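# Tie a tight knot in the rope with two arms

## Task

Form a knot in the rope and pull it tight so that it stays tied after the grippers release it. The rope must stay on the table: none of it may sink more than about a finger's width below the tabletop, and it must not fall off or be left lying off the table.

## Robot and tools

Robot: two arms, left_arm and right_arm, each with a two-finger gripper. left_arm sits on the +y side. Calibrated bases in the scene frame: left_arm at (+0.029, +0.317, 0) m, right_arm at (+0.022, -0.253, 0) m, both yawed only slightly. A camera stand is fixed behind the arms.

Frames. The scene frame has its origin at table-top height, halfway between the nominal bases, with +z up and +x pointing out over the table. Fixed cameras and the table use this frame. Everything about a hand (positions, quaternions wxyz, Hand target, offsets, wrist-camera poses) uses that arm's own base frame. On the gripper, fingers extend along its +z axis and close along its y axis. end_effector_position is the point between the pads, roughly 1 cm short of the fingertips. Reported poses can be off by a few cm.

The 14-number row is used by both motion tools. It is always a single list covering both arms: left dx, dy, dz, rx, ry, rz, opening, then the same seven for the right arm. Each number lies in [-1, 1]. The first six numbers are an offset, not a pose. They are measured from that arm's Hand target as it stood when the action or move began, along that arm's base axes, and rotation happens about the Hand target's position. A value of 1.0 equals 0.6 m for dx/dy/dz and 180 degrees for rx/ry/rz, and rx, ry, rz form one rotation vector. Opening is absolute: +1 means fully open (0.094 m) and -1 means closed. Sending six zeros re-requests the current Hand target. A 0 for opening is a real command, so to keep a gripper unchanged, send its current value again.

execute_actions(actions, cameras). actions holds a list of actions. Each action holds up to 15 rows, one row per 1/30 s step. If an action has fewer rows, its last row is repeated until 15 steps have run. Every row in an action is measured from the same start pose. Because each new action starts from the updated Hand target, repeating an offset adds more motion. Calling with an empty list returns camera images and status. cameras takes names, ["all"] or [].

move(target, speed, blend, opening_speed, grip_force, blocking, cameras). target is one 14-number row or a list of up to 15 rows. All rows are offsets from the Hand targets at the start of the move, not from the previous row. Paths run straight and finish together, with a 10 s cap. speed is in m/s, from 0.002 to 2.9, default 0.25. Turn rate is capped at twice that number in rad/s. You can give one speed or one per target. blend is a corner radius in m for lists; 0 means stop at each point. opening_speed sets how fast the fingers move, in units per second on the -1..1 scale, minimum 0.2. Use it to close gently. grip_force sets newtons per pad, from 10 to 50 (50 is full). You can give one value or one per arm. It stays set, and lower values close slowly. blocking=false returns after about 0.5 s while the motion continues. The result includes a "move:" line: done, off_target, moving, held or fault, plus any limits such as paced or held. Moves do not avoid obstacles or the other arm. Faster moves strike harder, and a target set past a contact presses harder.

wait(seconds 0 to 10) lets time pass while commands are held. stop brakes a running move. zoom_image(camera, region [x0, y0, x1, y1]) enlarges part of the newest image from that camera. The region is in image pixels from the top-left corner, at most 504 by 504. finished_scene(scene 1 or 2) ends the scene and cannot be undone. Scene 1 is practice and may be skipped.

Cameras: cam_high, cam_low, cam_left_wrist, cam_right_wrist, each 896x504. Calibration is approximate, and the wrist-camera images may lag while the arm moves.

Result lines. Each gripper reports end_effector_position (m) and end_effector_quat_wxyz. Hand target is the last commanded pose after clipping, and the next offsets build on it. Tool commands lists the current gripper commands. grip_measured is the actual opening on the -1..1 scale and reads slightly wide when empty. grip_effort_nm is the gripper motor effort, with negative meaning closing. It is only a rough hint of a grasp. Results also show Joint positions (the last entry is the opening in m), Joint velocities (may read "within noise"), joint torques, and motor temperatures. Action calls also list positions at selected steps.

Behaviour. Commanded orientation is limited to within 40 degrees of the measured orientation at each step. Friction and gravity can leave a hand a few cm short of its target. Waiting does not close that gap. Send a fresh command, or add the missing distance as an extra offset. A blocked arm keeps pushing until you command it back. Avoid paths that pass near an arm's own base, because its posture can flip.

Avoid the following:
- Any contact or squeeze between the two arms, including grippers, housings and wrist cameras, or closing one gripper on the other's fingers.
- Hard hits on the table or fixtures.
- Pressure on the wrist-camera cables; cable contact counts as hand contact.
- Dropping the rope or releasing it while it is moving.
- Pushing the rope below the table surface, or letting it leave the table.
- Fault stops.

Motor heat builds when an arm holds a load, stays stretched out, or strains toward a pose it cannot reach. This happens even while you are thinking. A MOTOR HOT line appears at 75 °C. At 90 °C that arm folds up and stops working, and at 100 °C it collapses. Time keeps running while you think, so keep replies short and motions smooth.

Each tool is called after "Call:" as name(argument=value, ...) on one line, values as JSON.

## Session

Call:
execute_actions(actions=[])

Scene clock: 0.00 s.
left_arm: end_effector_position=(+0.4058, +0.0146, +0.1067) grip_measured=+1.000 grip_effort_nm=n/a end_effector_quat_wxyz=(+0.605, -0.032, +0.795, +0.022) | right_arm: end_effector_position=(+0.4020, -0.0114, +0.1244) grip_measured=+1.000 grip_effort_nm=n/a end_effector_quat_wxyz=(+0.614, +0.058, +0.785, -0.051)
Joint positions: left_arm=[0.001 1.585 0.367 0.947 -0.073 -0.023 0.094] | right_arm=[0.066 1.511 0.373 0.889 0.216 0.045 0.094]
Joint velocities: within noise
Joint torques (N m): no reading
Motor temperatures (°C): left_arm=[30 31 32 30 31 28 32] | right_arm=[30 31 33 32 28 30 29]
Heat: left arm: 32 °C; right arm: 33 °C.
Hand target: left_arm +0.4064, +0.0147, +0.1080; +0.606, -0.032, +0.795, +0.023 | right_arm +0.4035, -0.0115, +0.1294; +0.619, +0.059, +0.781, -0.051
Tool commands: left_gripper/opening=+1.0 right_gripper/opening=+1.0
camera_calibration:
cam_left_wrist: T_world_to_cam=[[0.141787, -0.989132, 0.0389049, -0.0410194], [-0.650725, -0.122751, -0.749326, 0.381721], [0.745958, 0.0809284, -0.661057, -0.111317], [0, 0, 0, 1]] pos_world=[0.337249, 0.0152916, 0.214042]
cam_right_wrist: T_world_to_cam=[[-0.106011, -0.993937, 0.0291778, 0.033872], [-0.651174, 0.0472171, -0.757458, 0.392359], [0.751488, -0.0992989, -0.652232, -0.103467], [0, 0, 0, 1]] pos_world=[0.336839, 0.00486635, 0.228722]

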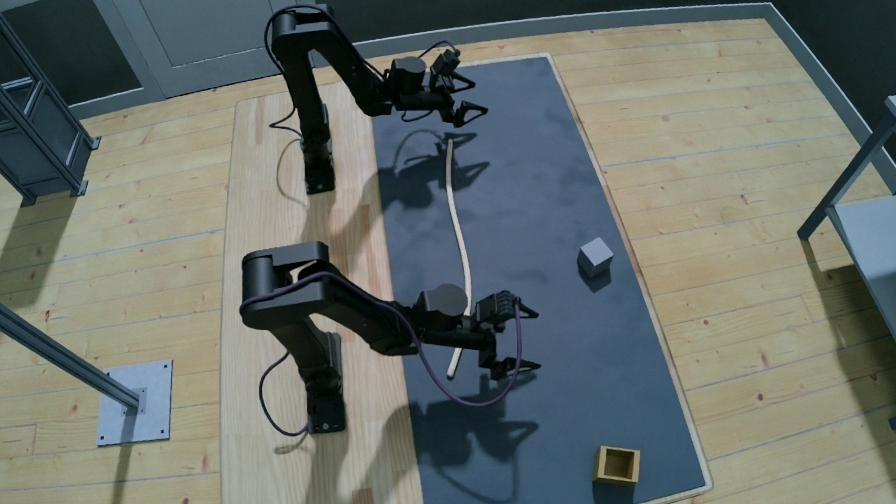

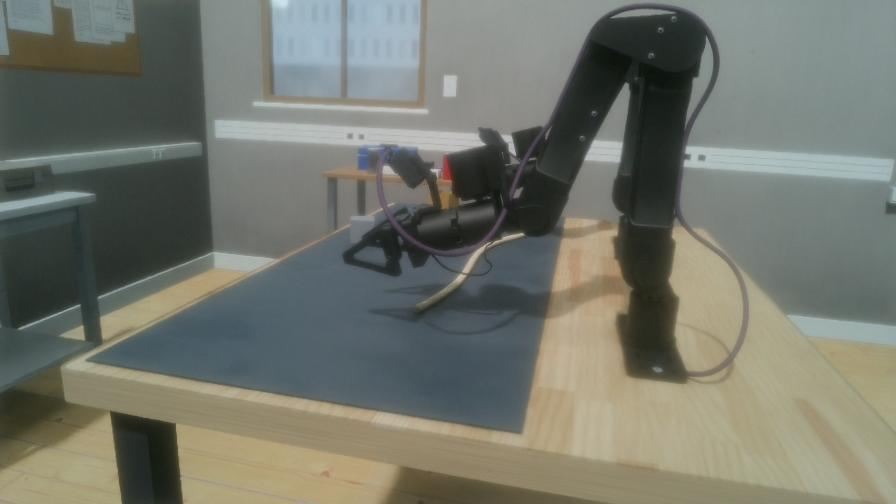

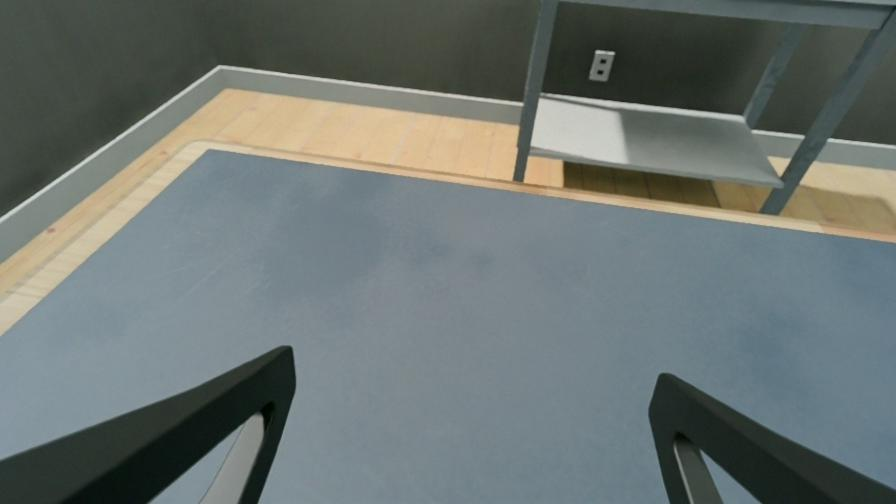

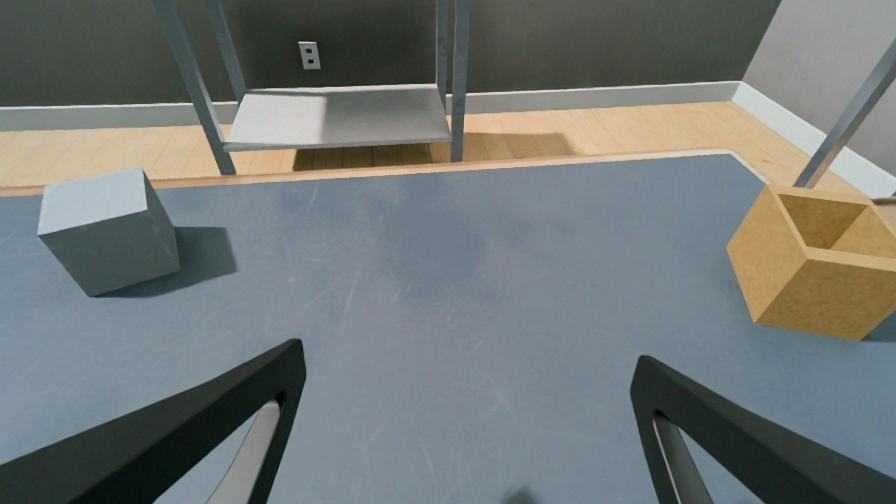

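Call:
move(target=[-0.123,-0.281,0.07,0.312,0.337,-0.443,0.0,-0.127,0.379,0.034,-0.308,0.363,0.455,0.0], cameras=["all"])

Scene clock: 101.07 s.
left_arm: end_effector_position=(+0.3320, -0.1390, +0.1499) grip_measured=+0.001 grip_effort_nm=-0.07 end_effector_quat_wxyz=(-0.011, +0.697, +0.717, +0.015) | right_arm: end_effector_position=(+0.3265, +0.2020, +0.1502) grip_measured=+0.001 grip_effort_nm=-0.06 end_effector_quat_wxyz=(+0.010, +0.697, -0.717, +0.012)
Joint positions: left_arm=[-0.417 1.93 1.828 -1.479 -0.035 1.125 0.047] | right_arm=[0.564 2.042 1.988 -1.531 0.026 -0.978 0.047]
Joint torques (N m): left_arm=[-1.52 -7.17 7.24 0.11 0.34 0.14] | right_arm=[1.42 -9.01 8.08 0.46 -0.26 -0.12]
Motor temperatures (°C): left_arm=[30 33 34 36 31 28 32] | right_arm=[30 33 36 41 28 30 28]
Heat: left arm: 36 °C; right arm: 41 °C.
Hand target: left_arm +0.3326, -0.1540, +0.1499; -0.001, +0.708, +0.706, -0.001 | right_arm +0.3272, +0.2158, +0.1497; +0.000, +0.707, -0.707, +0.000
Off the commanded pose: left_arm 0.015 m, 3 deg | right_arm 0.014 m, 2 deg.
move: off_target (left_arm, right_arm)
camera_calibration:
cam_left_wrist: T_world_to_cam=[[-0.995073, -0.0790645, -0.0598125, 0.334571], [-0.0978937, 0.878958, 0.466744, 0.120694], [0.0156699, 0.4703, -0.882368, 0.314555], [0, 0, 0, 1]] pos_world=[0.339808, -0.227567, 0.241231]
cam_right_wrist: T_world_to_cam=[[0.999182, 0.000821878, -0.040438, -0.314116], [0.020005, -0.87898, 0.476439, 0.135138], [-0.0351527, -0.476858, -0.878277, 0.358278], [0, 0, 0, 1]] pos_world=[0.32375, 0.289889, 0.23758]

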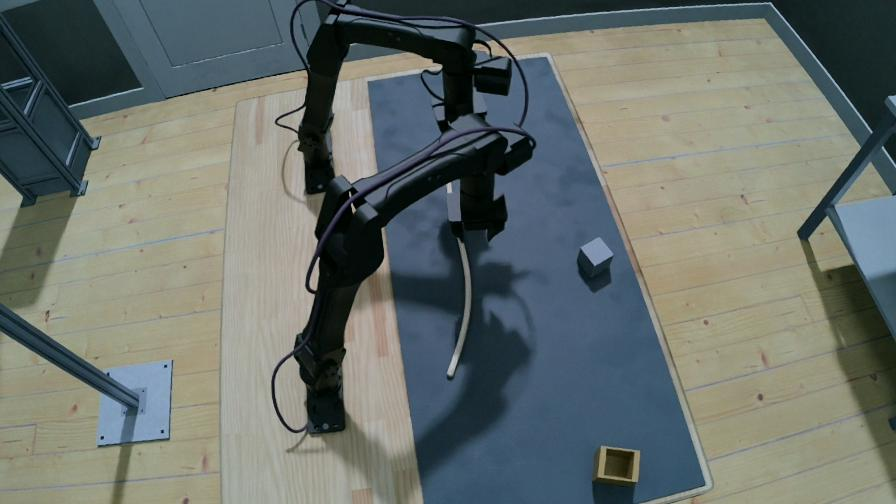

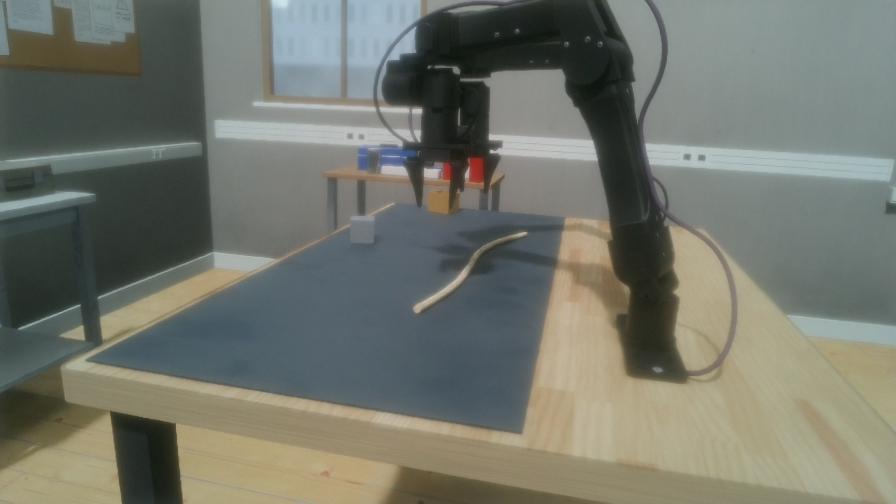

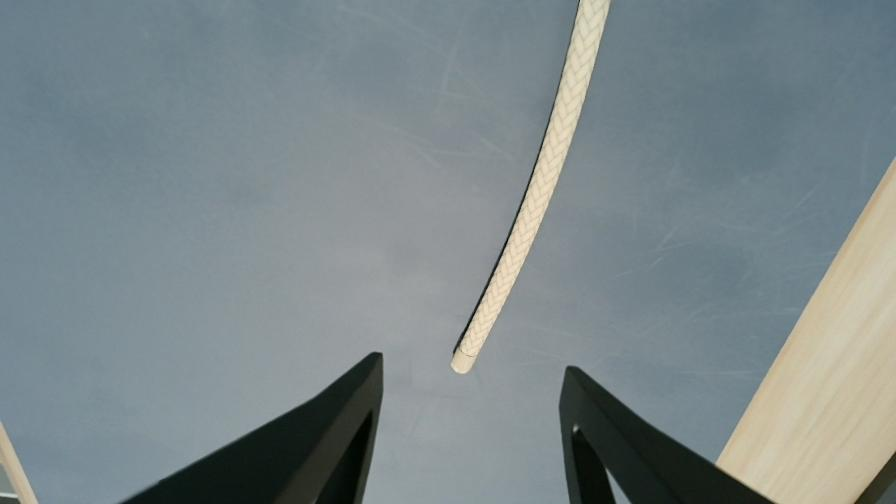

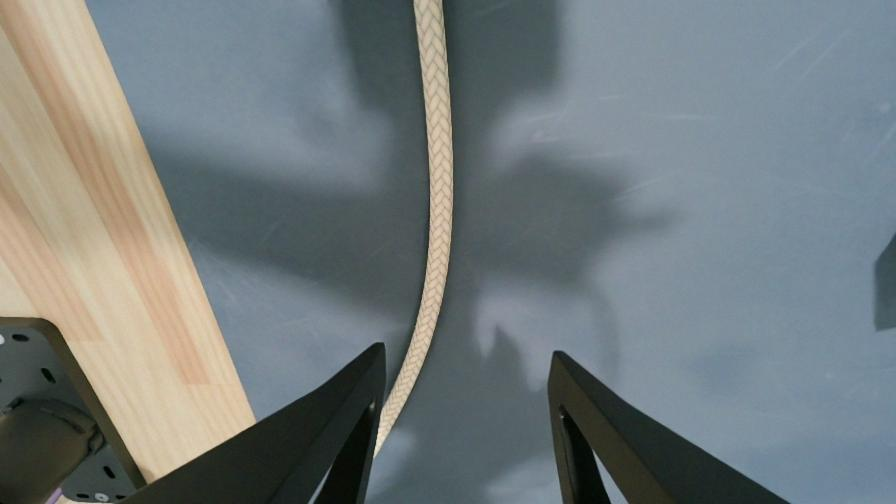

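Call:
move(target=[[-0.058,0,-0.15,0,0,0,0.6,-0.023,0,-0.15,0,0,0,0.6],[-0.058,0,-0.222,0,0,0,0.6,-0.023,0,-0.222,0,0,0,0.6]], speed=[0.2,0.08], cameras=["all"])

Scene clock: 136.90 s.
left_arm: end_effector_position=(+0.2979, -0.1380, +0.0237) grip_measured=+0.598 grip_effort_nm=0.10 end_effector_quat_wxyz=(-0.020, +0.701, +0.713, +0.023) | right_arm: end_effector_position=(+0.3081, +0.2017, +0.0244) grip_measured=+0.599 grip_effort_nm=0.07 end_effector_quat_wxyz=(+0.022, +0.707, -0.707, +0.012)
Joint positions: left_arm=[-0.467 1.883 1.252 -0.964 -0.055 1.085 0.075] | right_arm=[0.592 2.038 1.477 -1.049 0.031 -0.977 0.075]
Joint torques (N m): left_arm=[-1.03 -6.78 4.78 0.52 0.62 0.11] | right_arm=[0.69 -8.98 5.05 0.95 -0.32 0.06]
Heat: left arm: 36 °C; right arm: 37 °C.
Hand target: left_arm +0.2977, -0.1539, +0.0167; -0.001, +0.708, +0.707, +0.000 | right_arm +0.3135, +0.2159, +0.0166; -0.001, +0.707, -0.707, +0.000
Off the commanded pose: left_arm 0.017 m, 4 deg | right_arm 0.017 m, 3 deg.
move: off_target (left_arm, right_arm)
camera_calibration:
cam_left_wrist: T_world_to_cam=[[-0.996003, -0.0662162, -0.0599501, 0.295203], [-0.0871046, 0.868662, 0.487688, 0.170227], [0.0197835, 0.490961, -0.870957, 0.204526], [0, 0, 0, 1]] pos_world=[0.304804, -0.228737, 0.112813]
cam_right_wrist: T_world_to_cam=[[0.997835, 0.028313, -0.0593628, -0.305386], [0.0539058, -0.869177, 0.491554, 0.182468], [-0.0376794, -0.49369, -0.868821, 0.250953], [0, 0, 0, 1]] pos_world=[0.304345, 0.291136, 0.110212]

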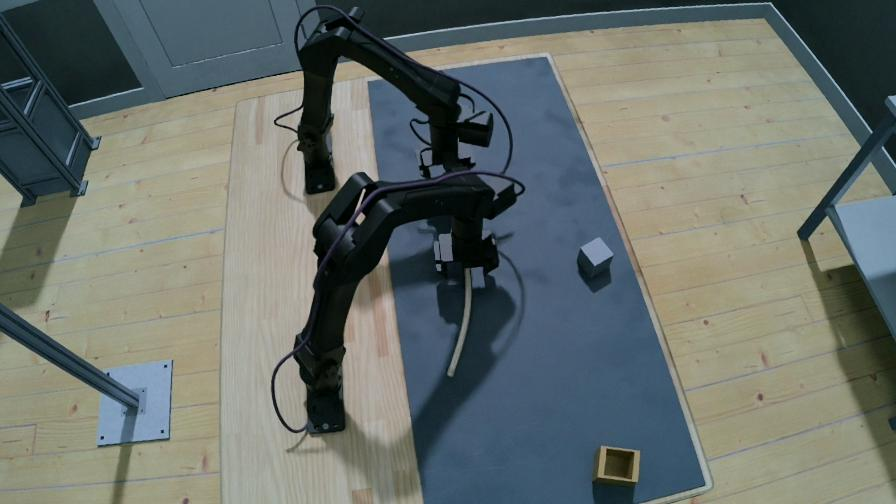

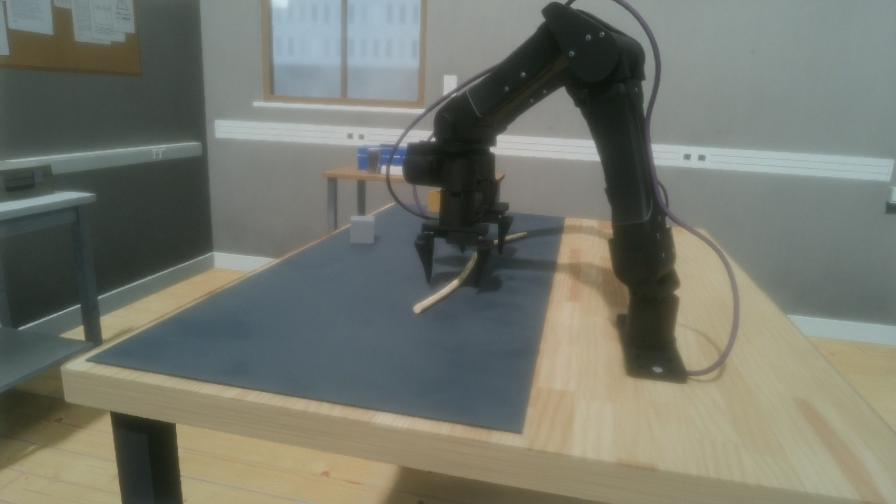

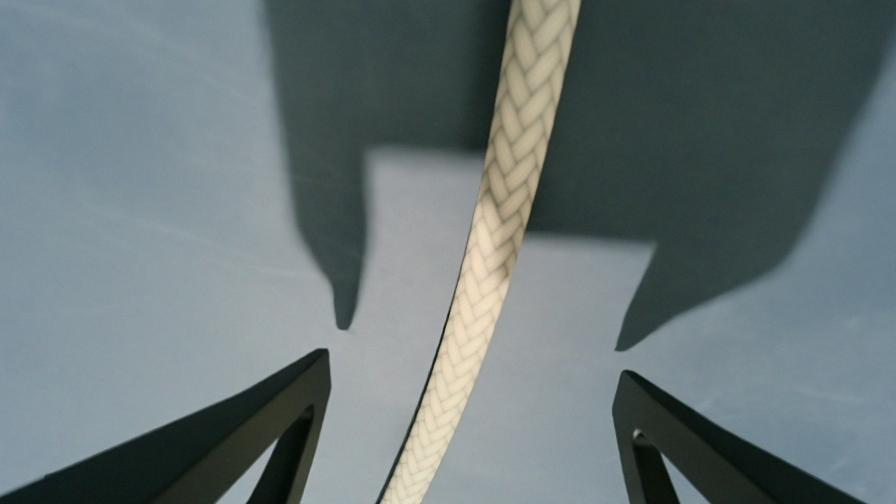

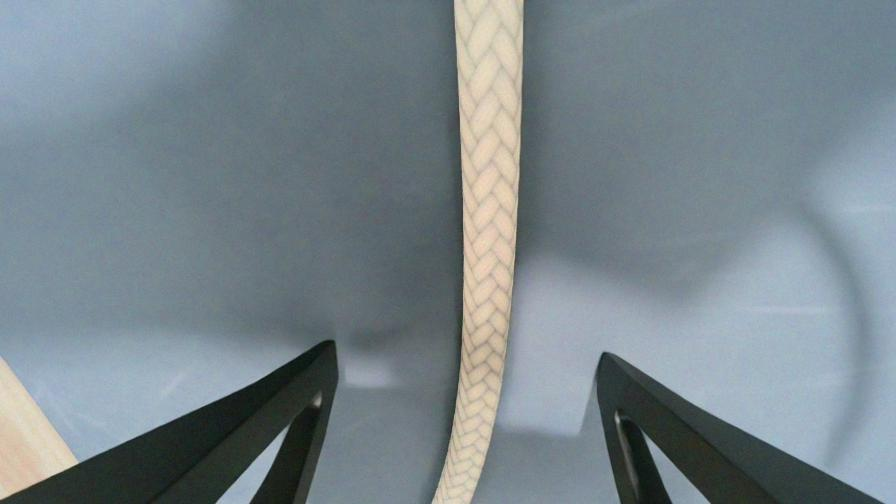

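Call:
move(target=[[0,0,-0.015,0,0,0,0.6,0,0,-0.015,0,0,0,0.6],[0,0,-0.015,0,0,0,-0.85,0,0,-0.015,0,0,0,-0.85],[0,0,0.01,0,0,0,-0.85,0,0,0.01,0,0,0,-0.85],[0.3,0,0.01,0,0,0,-0.85,0.3,0,0.01,0,0,0,-0.85]], speed=[0.06,0.06,0.06,0.12], cameras=["all"])

Scene clock: 149.83 s.
left_arm: end_effector_position=(+0.4811, -0.1466, +0.0295) grip_measured=-0.841 grip_effort_nm=-1.02 end_effector_quat_wxyz=(+0.002, +0.703, +0.711, +0.017) | right_arm: end_effector_position=(+0.4976, +0.2099, +0.0293) grip_measured=-0.823 grip_effort_nm=-1.02 end_effector_quat_wxyz=(-0.052, +0.701, -0.711, +0.030)
Joint positions: left_arm=[-0.308 2.611 2.48 -1.422 -0.03 1.251 0.007] | right_arm=[0.404 2.799 2.844 -1.497 0.018 -1.154 0.008]
Joint torques (N m): left_arm=[-0.43 -10.93 7.3 -0.02 0.28 0.1] | right_arm=[0.57 -13.46 7.88 0.49 -0.18 -0.07]
Heat: left arm: 35 °C; right arm: 37 °C.
Hand target: left_arm +0.4777, -0.1539, +0.0226; -0.001, +0.708, +0.707, -0.001 | right_arm +0.4935, +0.2159, +0.0224; +0.000, +0.707, -0.707, +0.000
Off the commanded pose: left_arm 0.010 m, 2 deg | right_arm 0.010 m, 7 deg.
elbow stopped short (right arm): the move would have taken joint 3 (elbow) straighter than the controller allows.
move: off_target (right_arm); target 2's new opening was sent with right_arm's hand 0.021 m and 3 deg from that target
camera_calibration:
cam_left_wrist: T_world_to_cam=[[-0.994826, -0.0618549, -0.0805962, 0.478078], [-0.0918253, 0.886883, 0.452777, 0.196851], [0.0434729, 0.457835, -0.887974, 0.194414], [0, 0, 0, 1]] pos_world=[0.485229, -0.234022, 0.122036]
cam_right_wrist: T_world_to_cam=[[0.997162, 0.0163517, 0.0734871, -0.495578], [-0.0164506, -0.905212, 0.424642, 0.221495], [0.073465, -0.424646, -0.902374, 0.197664], [0, 0, 0, 1]] pos_world=[0.483294, 0.292541, 0.12073]

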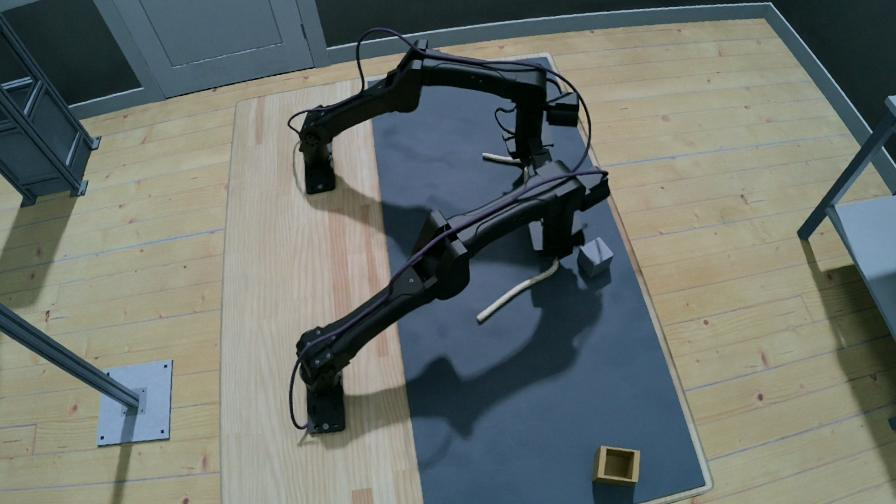

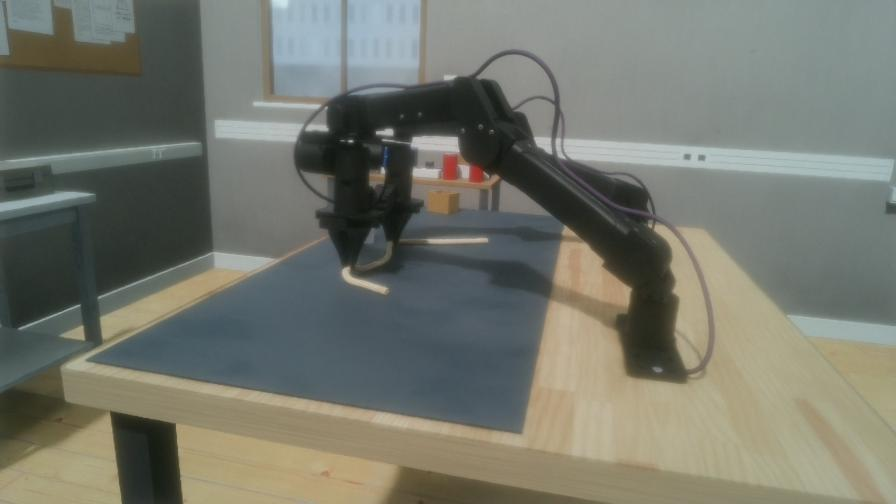

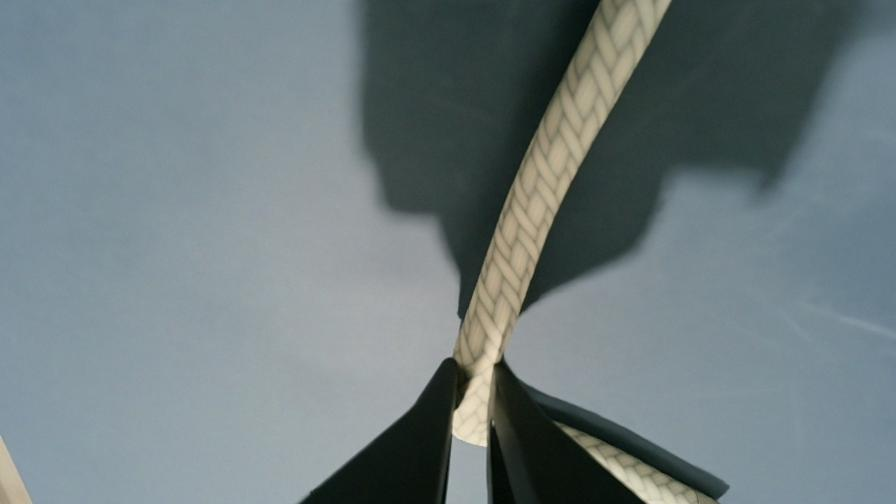

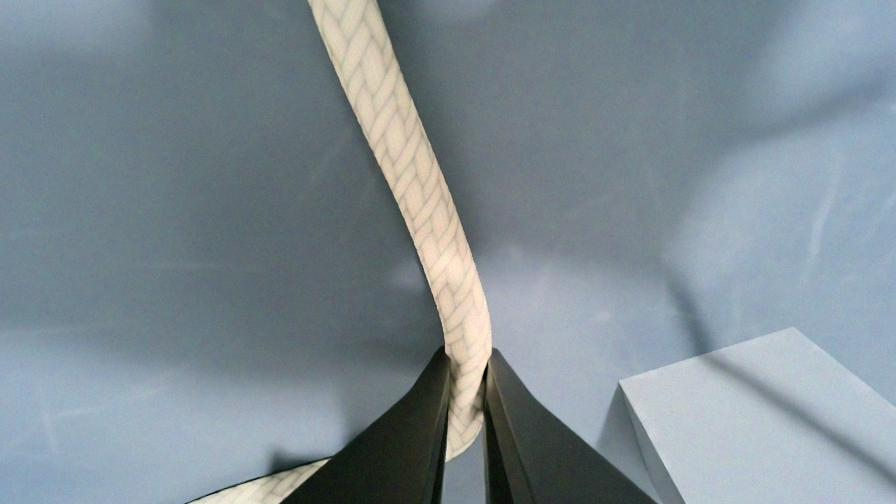

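Call:
move(target=[[-0.08,0,-0.01,0,0,0,-0.85,-0.08,0,-0.01,0,0,0,-0.85],[-0.08,0,-0.01,0,0,0,0.3,-0.08,0,-0.01,0,0,0,0.3],[-0.08,0,0.18,0,0,0,0.3,-0.08,0,0.18,0,0,0,0.3],[-0.25,0.3,0.18,0,0,0,0.3,-0.3,-0.3,0.18,0,0,0,0.3]], speed=[0.1,0.1,0.12,0.3], cameras=["all"])

Scene clock: 164.53 s.
left_arm: end_effector_position=(+0.3300, +0.0310, +0.1268) grip_measured=+0.298 grip_effort_nm=0.09 end_effector_quat_wxyz=(-0.012, +0.694, +0.720, +0.000) | right_arm: end_effector_position=(+0.3145, +0.0326, +0.1262) grip_measured=+0.299 grip_effort_nm=0.08 end_effector_quat_wxyz=(+0.013, +0.701, -0.713, -0.001)
Joint positions: left_arm=[0.08 1.813 1.583 -1.356 -0.019 1.615 0.061] | right_arm=[0.109 1.758 1.513 -1.346 0.015 -1.445 0.061]
Joint torques (N m): left_arm=[-0.23 -9.25 4.37 0.14 0.18 0.38] | right_arm=[0.1 -10.17 4.9 0.47 -0.17 -0.16]
Motor temperatures (°C): left_arm=[30 38 35 32 31 28 33] | right_arm=[30 38 35 37 28 30 29]
Heat: left arm: 38 °C; right arm: 38 °C.
Hand target: left_arm +0.3277, +0.0261, +0.1306; -0.001, +0.708, +0.706, -0.001 | right_arm +0.3135, +0.0358, +0.1304; +0.000, +0.707, -0.708, +0.000
Off the commanded pose: left_arm 0.007 m, 3 deg | right_arm 0.005 m, 2 deg.
move: off_target (left_arm); target 2's new opening was sent with right_arm's hand 0.029 m and 6 deg from that target
camera_calibration:
cam_left_wrist: T_world_to_cam=[[-0.9955, -0.0875443, -0.0362824, 0.341925], [-0.0944736, 0.886816, 0.452364, -0.0176193], [-0.00742608, 0.453756, -0.891095, 0.223402], [0, 0, 0, 1]] pos_world=[0.340381, -0.0558112, 0.219449]
cam_right_wrist: T_world_to_cam=[[0.997998, 0.0137873, -0.0617205, -0.300296], [0.0409322, -0.884776, 0.464215, -0.00687249], [-0.0482085, -0.465812, -0.883569, 0.260469], [0, 0, 0, 1]] pos_world=[0.312533, 0.119389, 0.214798]

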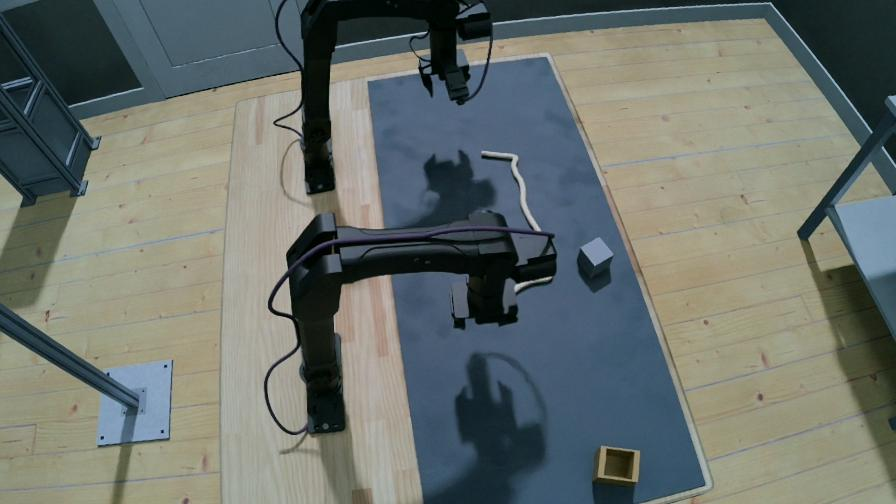

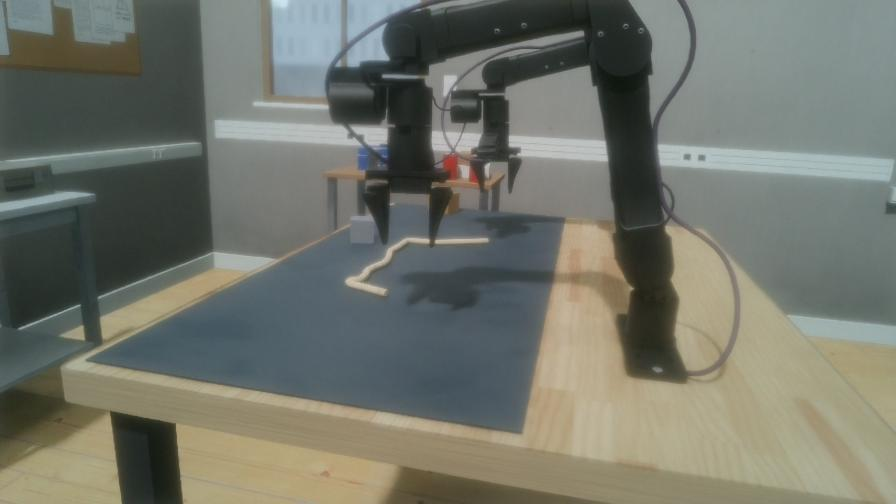

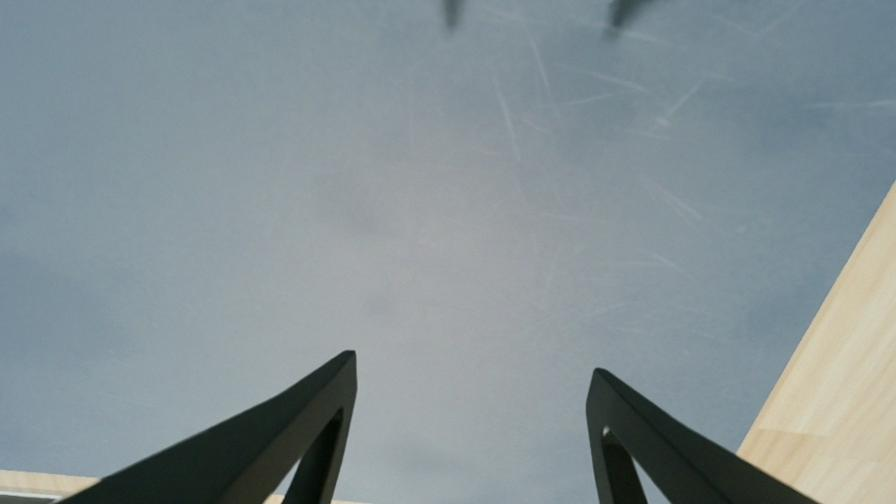

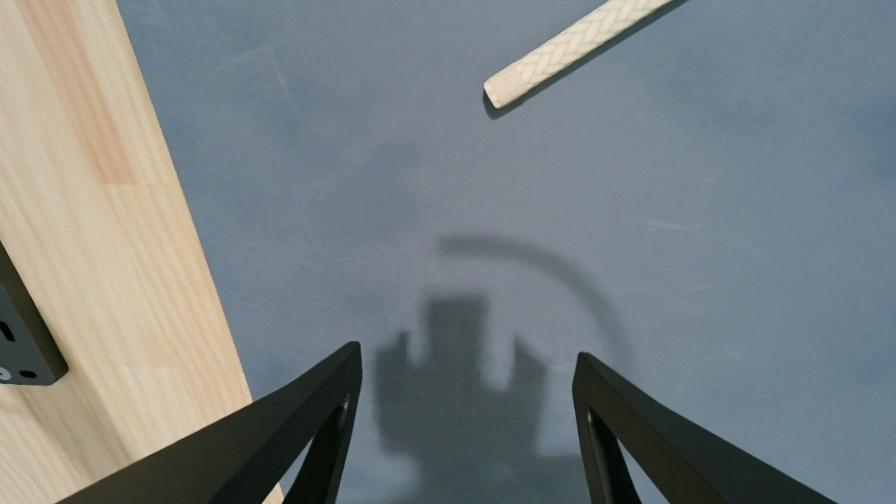

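Call:
move(target=[0.15,-0.167,0,0,0,0.5,0.3,0.03,0.075,0,0,0,-0.5,0.3], cameras=["all"])

Scene clock: 204.90 s.
left_arm: end_effector_position=(+0.4159, -0.0716, +0.1340) grip_measured=+0.298 grip_effort_nm=0.09 end_effector_quat_wxyz=(+0.005, +0.002, +1.000, -0.001) | right_arm: end_effector_position=(+0.3286, +0.0777, +0.1282) grip_measured=+0.299 grip_effort_nm=0.07 end_effector_quat_wxyz=(+0.000, -0.001, +1.000, -0.002)
Joint positions: left_arm=[-0.173 2.186 2.146 -1.52 0 -0.168 0.061] | right_arm=[0.232 1.823 1.6 -1.349 0.005 0.229 0.061]
Joint torques (N m): left_arm=[-0.34 -8.68 7.15 0.08 0.03 -0.1] | right_arm=[0.31 -7.49 8.21 0.29 -0.04 0.06]
Heat: left arm: 39 °C; right arm: 39 °C.
Hand target: left_arm +0.4178, -0.0740, +0.1306; +0.000, +0.001, +1.000, -0.001 | right_arm +0.3315, +0.0809, +0.1305; +0.000, +0.001, +1.000, +0.000
Off the commanded pose: left_arm 0.005 m, 1 deg | right_arm 0.005 m, 0 deg.
move: done
camera_calibration:
cam_left_wrist: T_world_to_cam=[[0.0477361, -0.997597, -0.0502125, -0.0784071], [-0.902637, -0.0646103, 0.425526, 0.34977], [-0.427748, 0.0250107, -0.903552, 0.422818], [0, 0, 0, 1]] pos_world=[0.500317, -0.0661949, 0.229265]
cam_right_wrist: T_world_to_cam=[[0.0342218, -0.998692, -0.0379871, 0.077456], [-0.89191, -0.0476676, 0.449694, 0.274797], [-0.450916, 0.0184917, -0.892375, 0.379767], [0, 0, 0, 1]] pos_world=[0.413686, 0.0834311, 0.218263]

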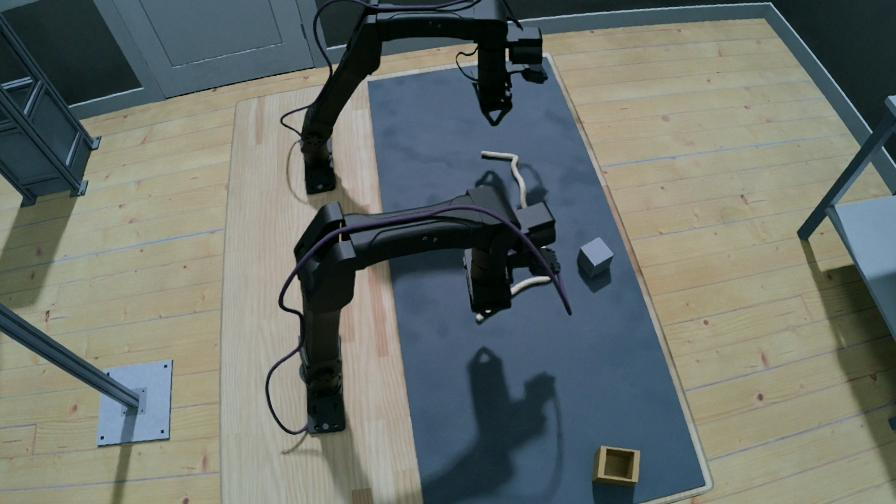

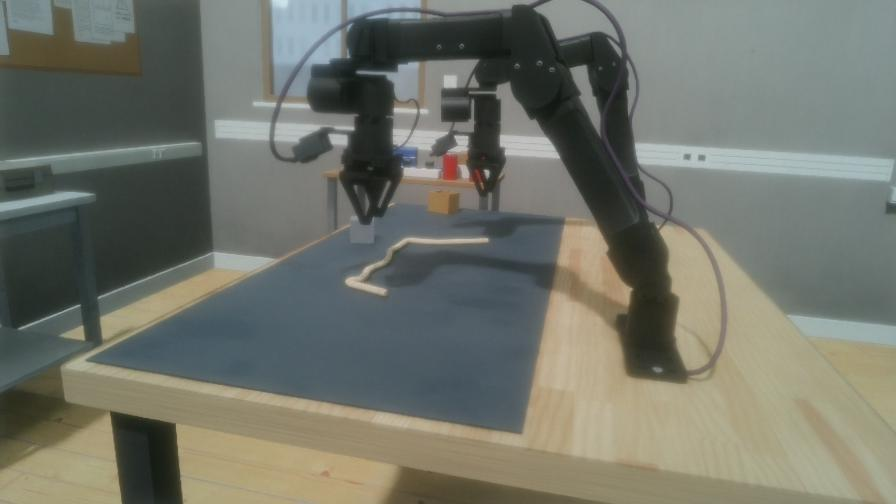

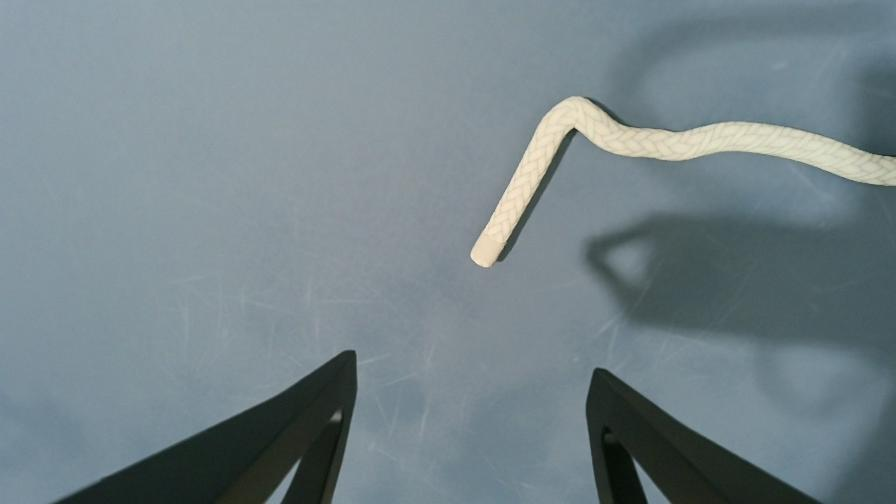

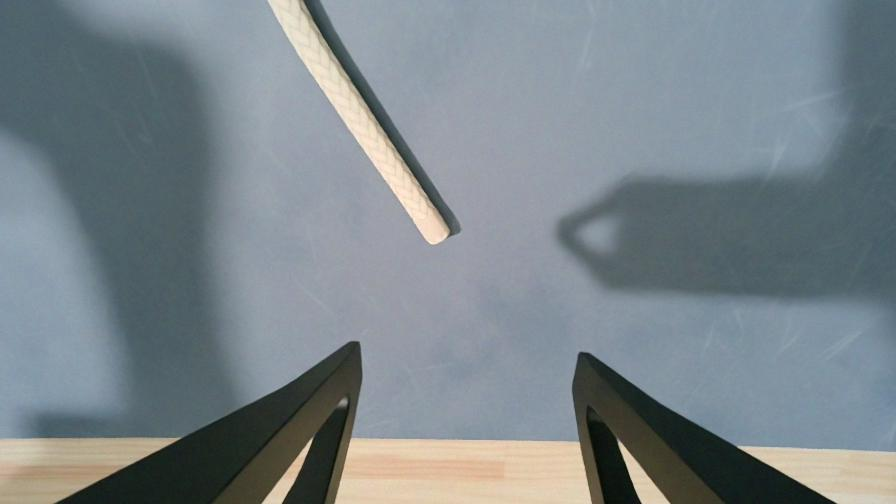

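Call:
move(target=[[0.013,-0.03,-0.15,0,0,-0.19,0.0,0,-0.2,0.05,0,0,0,0.3],[0.013,-0.03,-0.212,0,0,-0.19,0.0,0,-0.2,0.05,0,0,0,0.3],[0.013,-0.03,-0.212,0,0,-0.19,-0.88,0,-0.2,0.05,0,0,0,0.3],[0.0,-0.08,-0.15,0,0,0,-0.88,0,-0.2,0.05,0,0,0,0.3],[-0.146,-0.39,-0.15,0,0,0.25,-0.88,0,-0.2,0.05,0,0,0,0.3]], speed=[0.2,0.1,0.1,0.2,0.2], blend=[0,0,0,0.03,0], cameras=["all"])

Scene clock: 227.47 s.
left_arm: end_effector_position=(+0.3288, -0.3116, +0.0462) grip_measured=-0.822 grip_effort_nm=-1.02 end_effector_quat_wxyz=(+0.001, -0.376, +0.926, -0.016) | right_arm: end_effector_position=(+0.3290, -0.0393, +0.1523) grip_measured=+0.299 grip_effort_nm=0.07 end_effector_quat_wxyz=(-0.010, +0.003, +1.000, +0.000)
Joint positions: left_arm=[-0.756 2.292 1.972 -1.221 0.012 -1.528 0.008] | right_arm=[-0.12 1.823 1.696 -1.463 0.003 -0.114 0.061]
Joint torques (N m): left_arm=[0.43 -9.36 7.3 -0.02 -0.11 -0.02] | right_arm=[0.01 -9.11 8.05 0.25 -0.05 -0.06]
Heat: left arm: 38 °C; right arm: 37 °C.
Hand target: left_arm +0.3301, -0.3080, +0.0407; +0.000, -0.382, +0.924, -0.001 | right_arm +0.3314, -0.0392, +0.1605; +0.000, +0.001, +1.000, +0.000
Off the commanded pose: left_arm 0.007 m, 2 deg | right_arm 0.009 m, 1 deg.
move: done
camera_calibration:
cam_left_wrist: T_world_to_cam=[[0.733463, -0.679337, -0.0230999, -0.445561], [-0.600402, -0.663423, 0.446528, 0.00607179], [-0.318668, -0.313643, -0.894471, 0.170446], [0, 0, 0, 1]] pos_world=[0.384764, -0.245199, 0.139455]
cam_right_wrist: T_world_to_cam=[[0.0246158, -0.998799, -0.0423616, -0.0346667], [-0.883112, -0.0415847, 0.467315, 0.253485], [-0.468516, 0.0259067, -0.883075, 0.408236], [0, 0, 0, 1]] pos_world=[0.415974, -0.03466, 0.240577]

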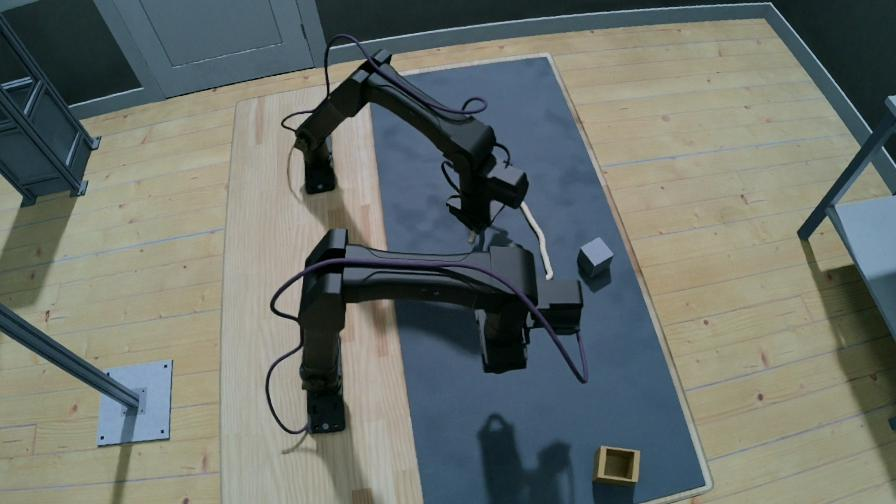

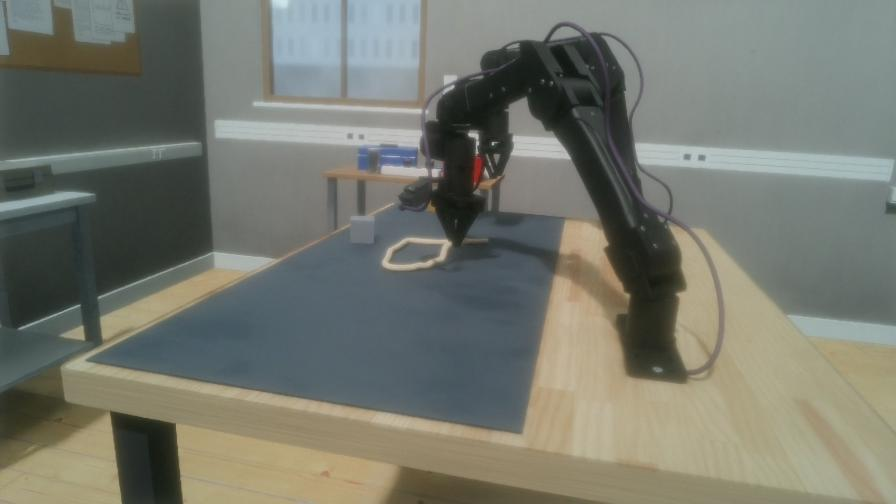

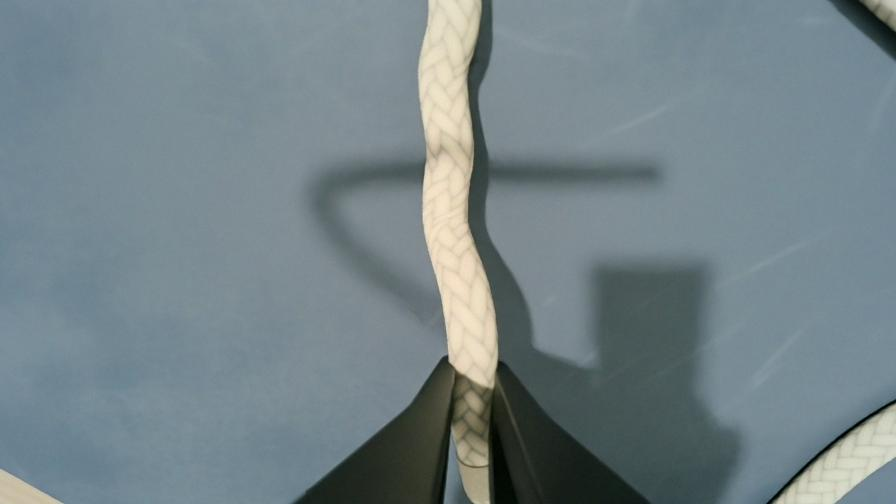

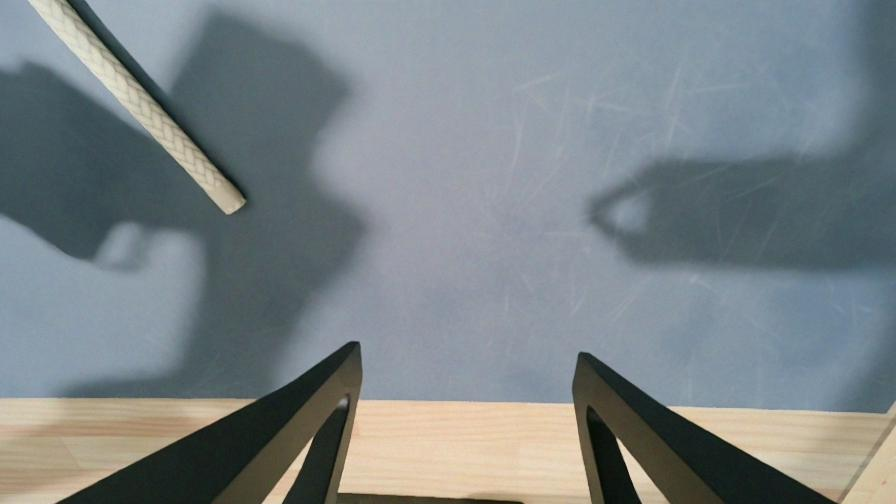

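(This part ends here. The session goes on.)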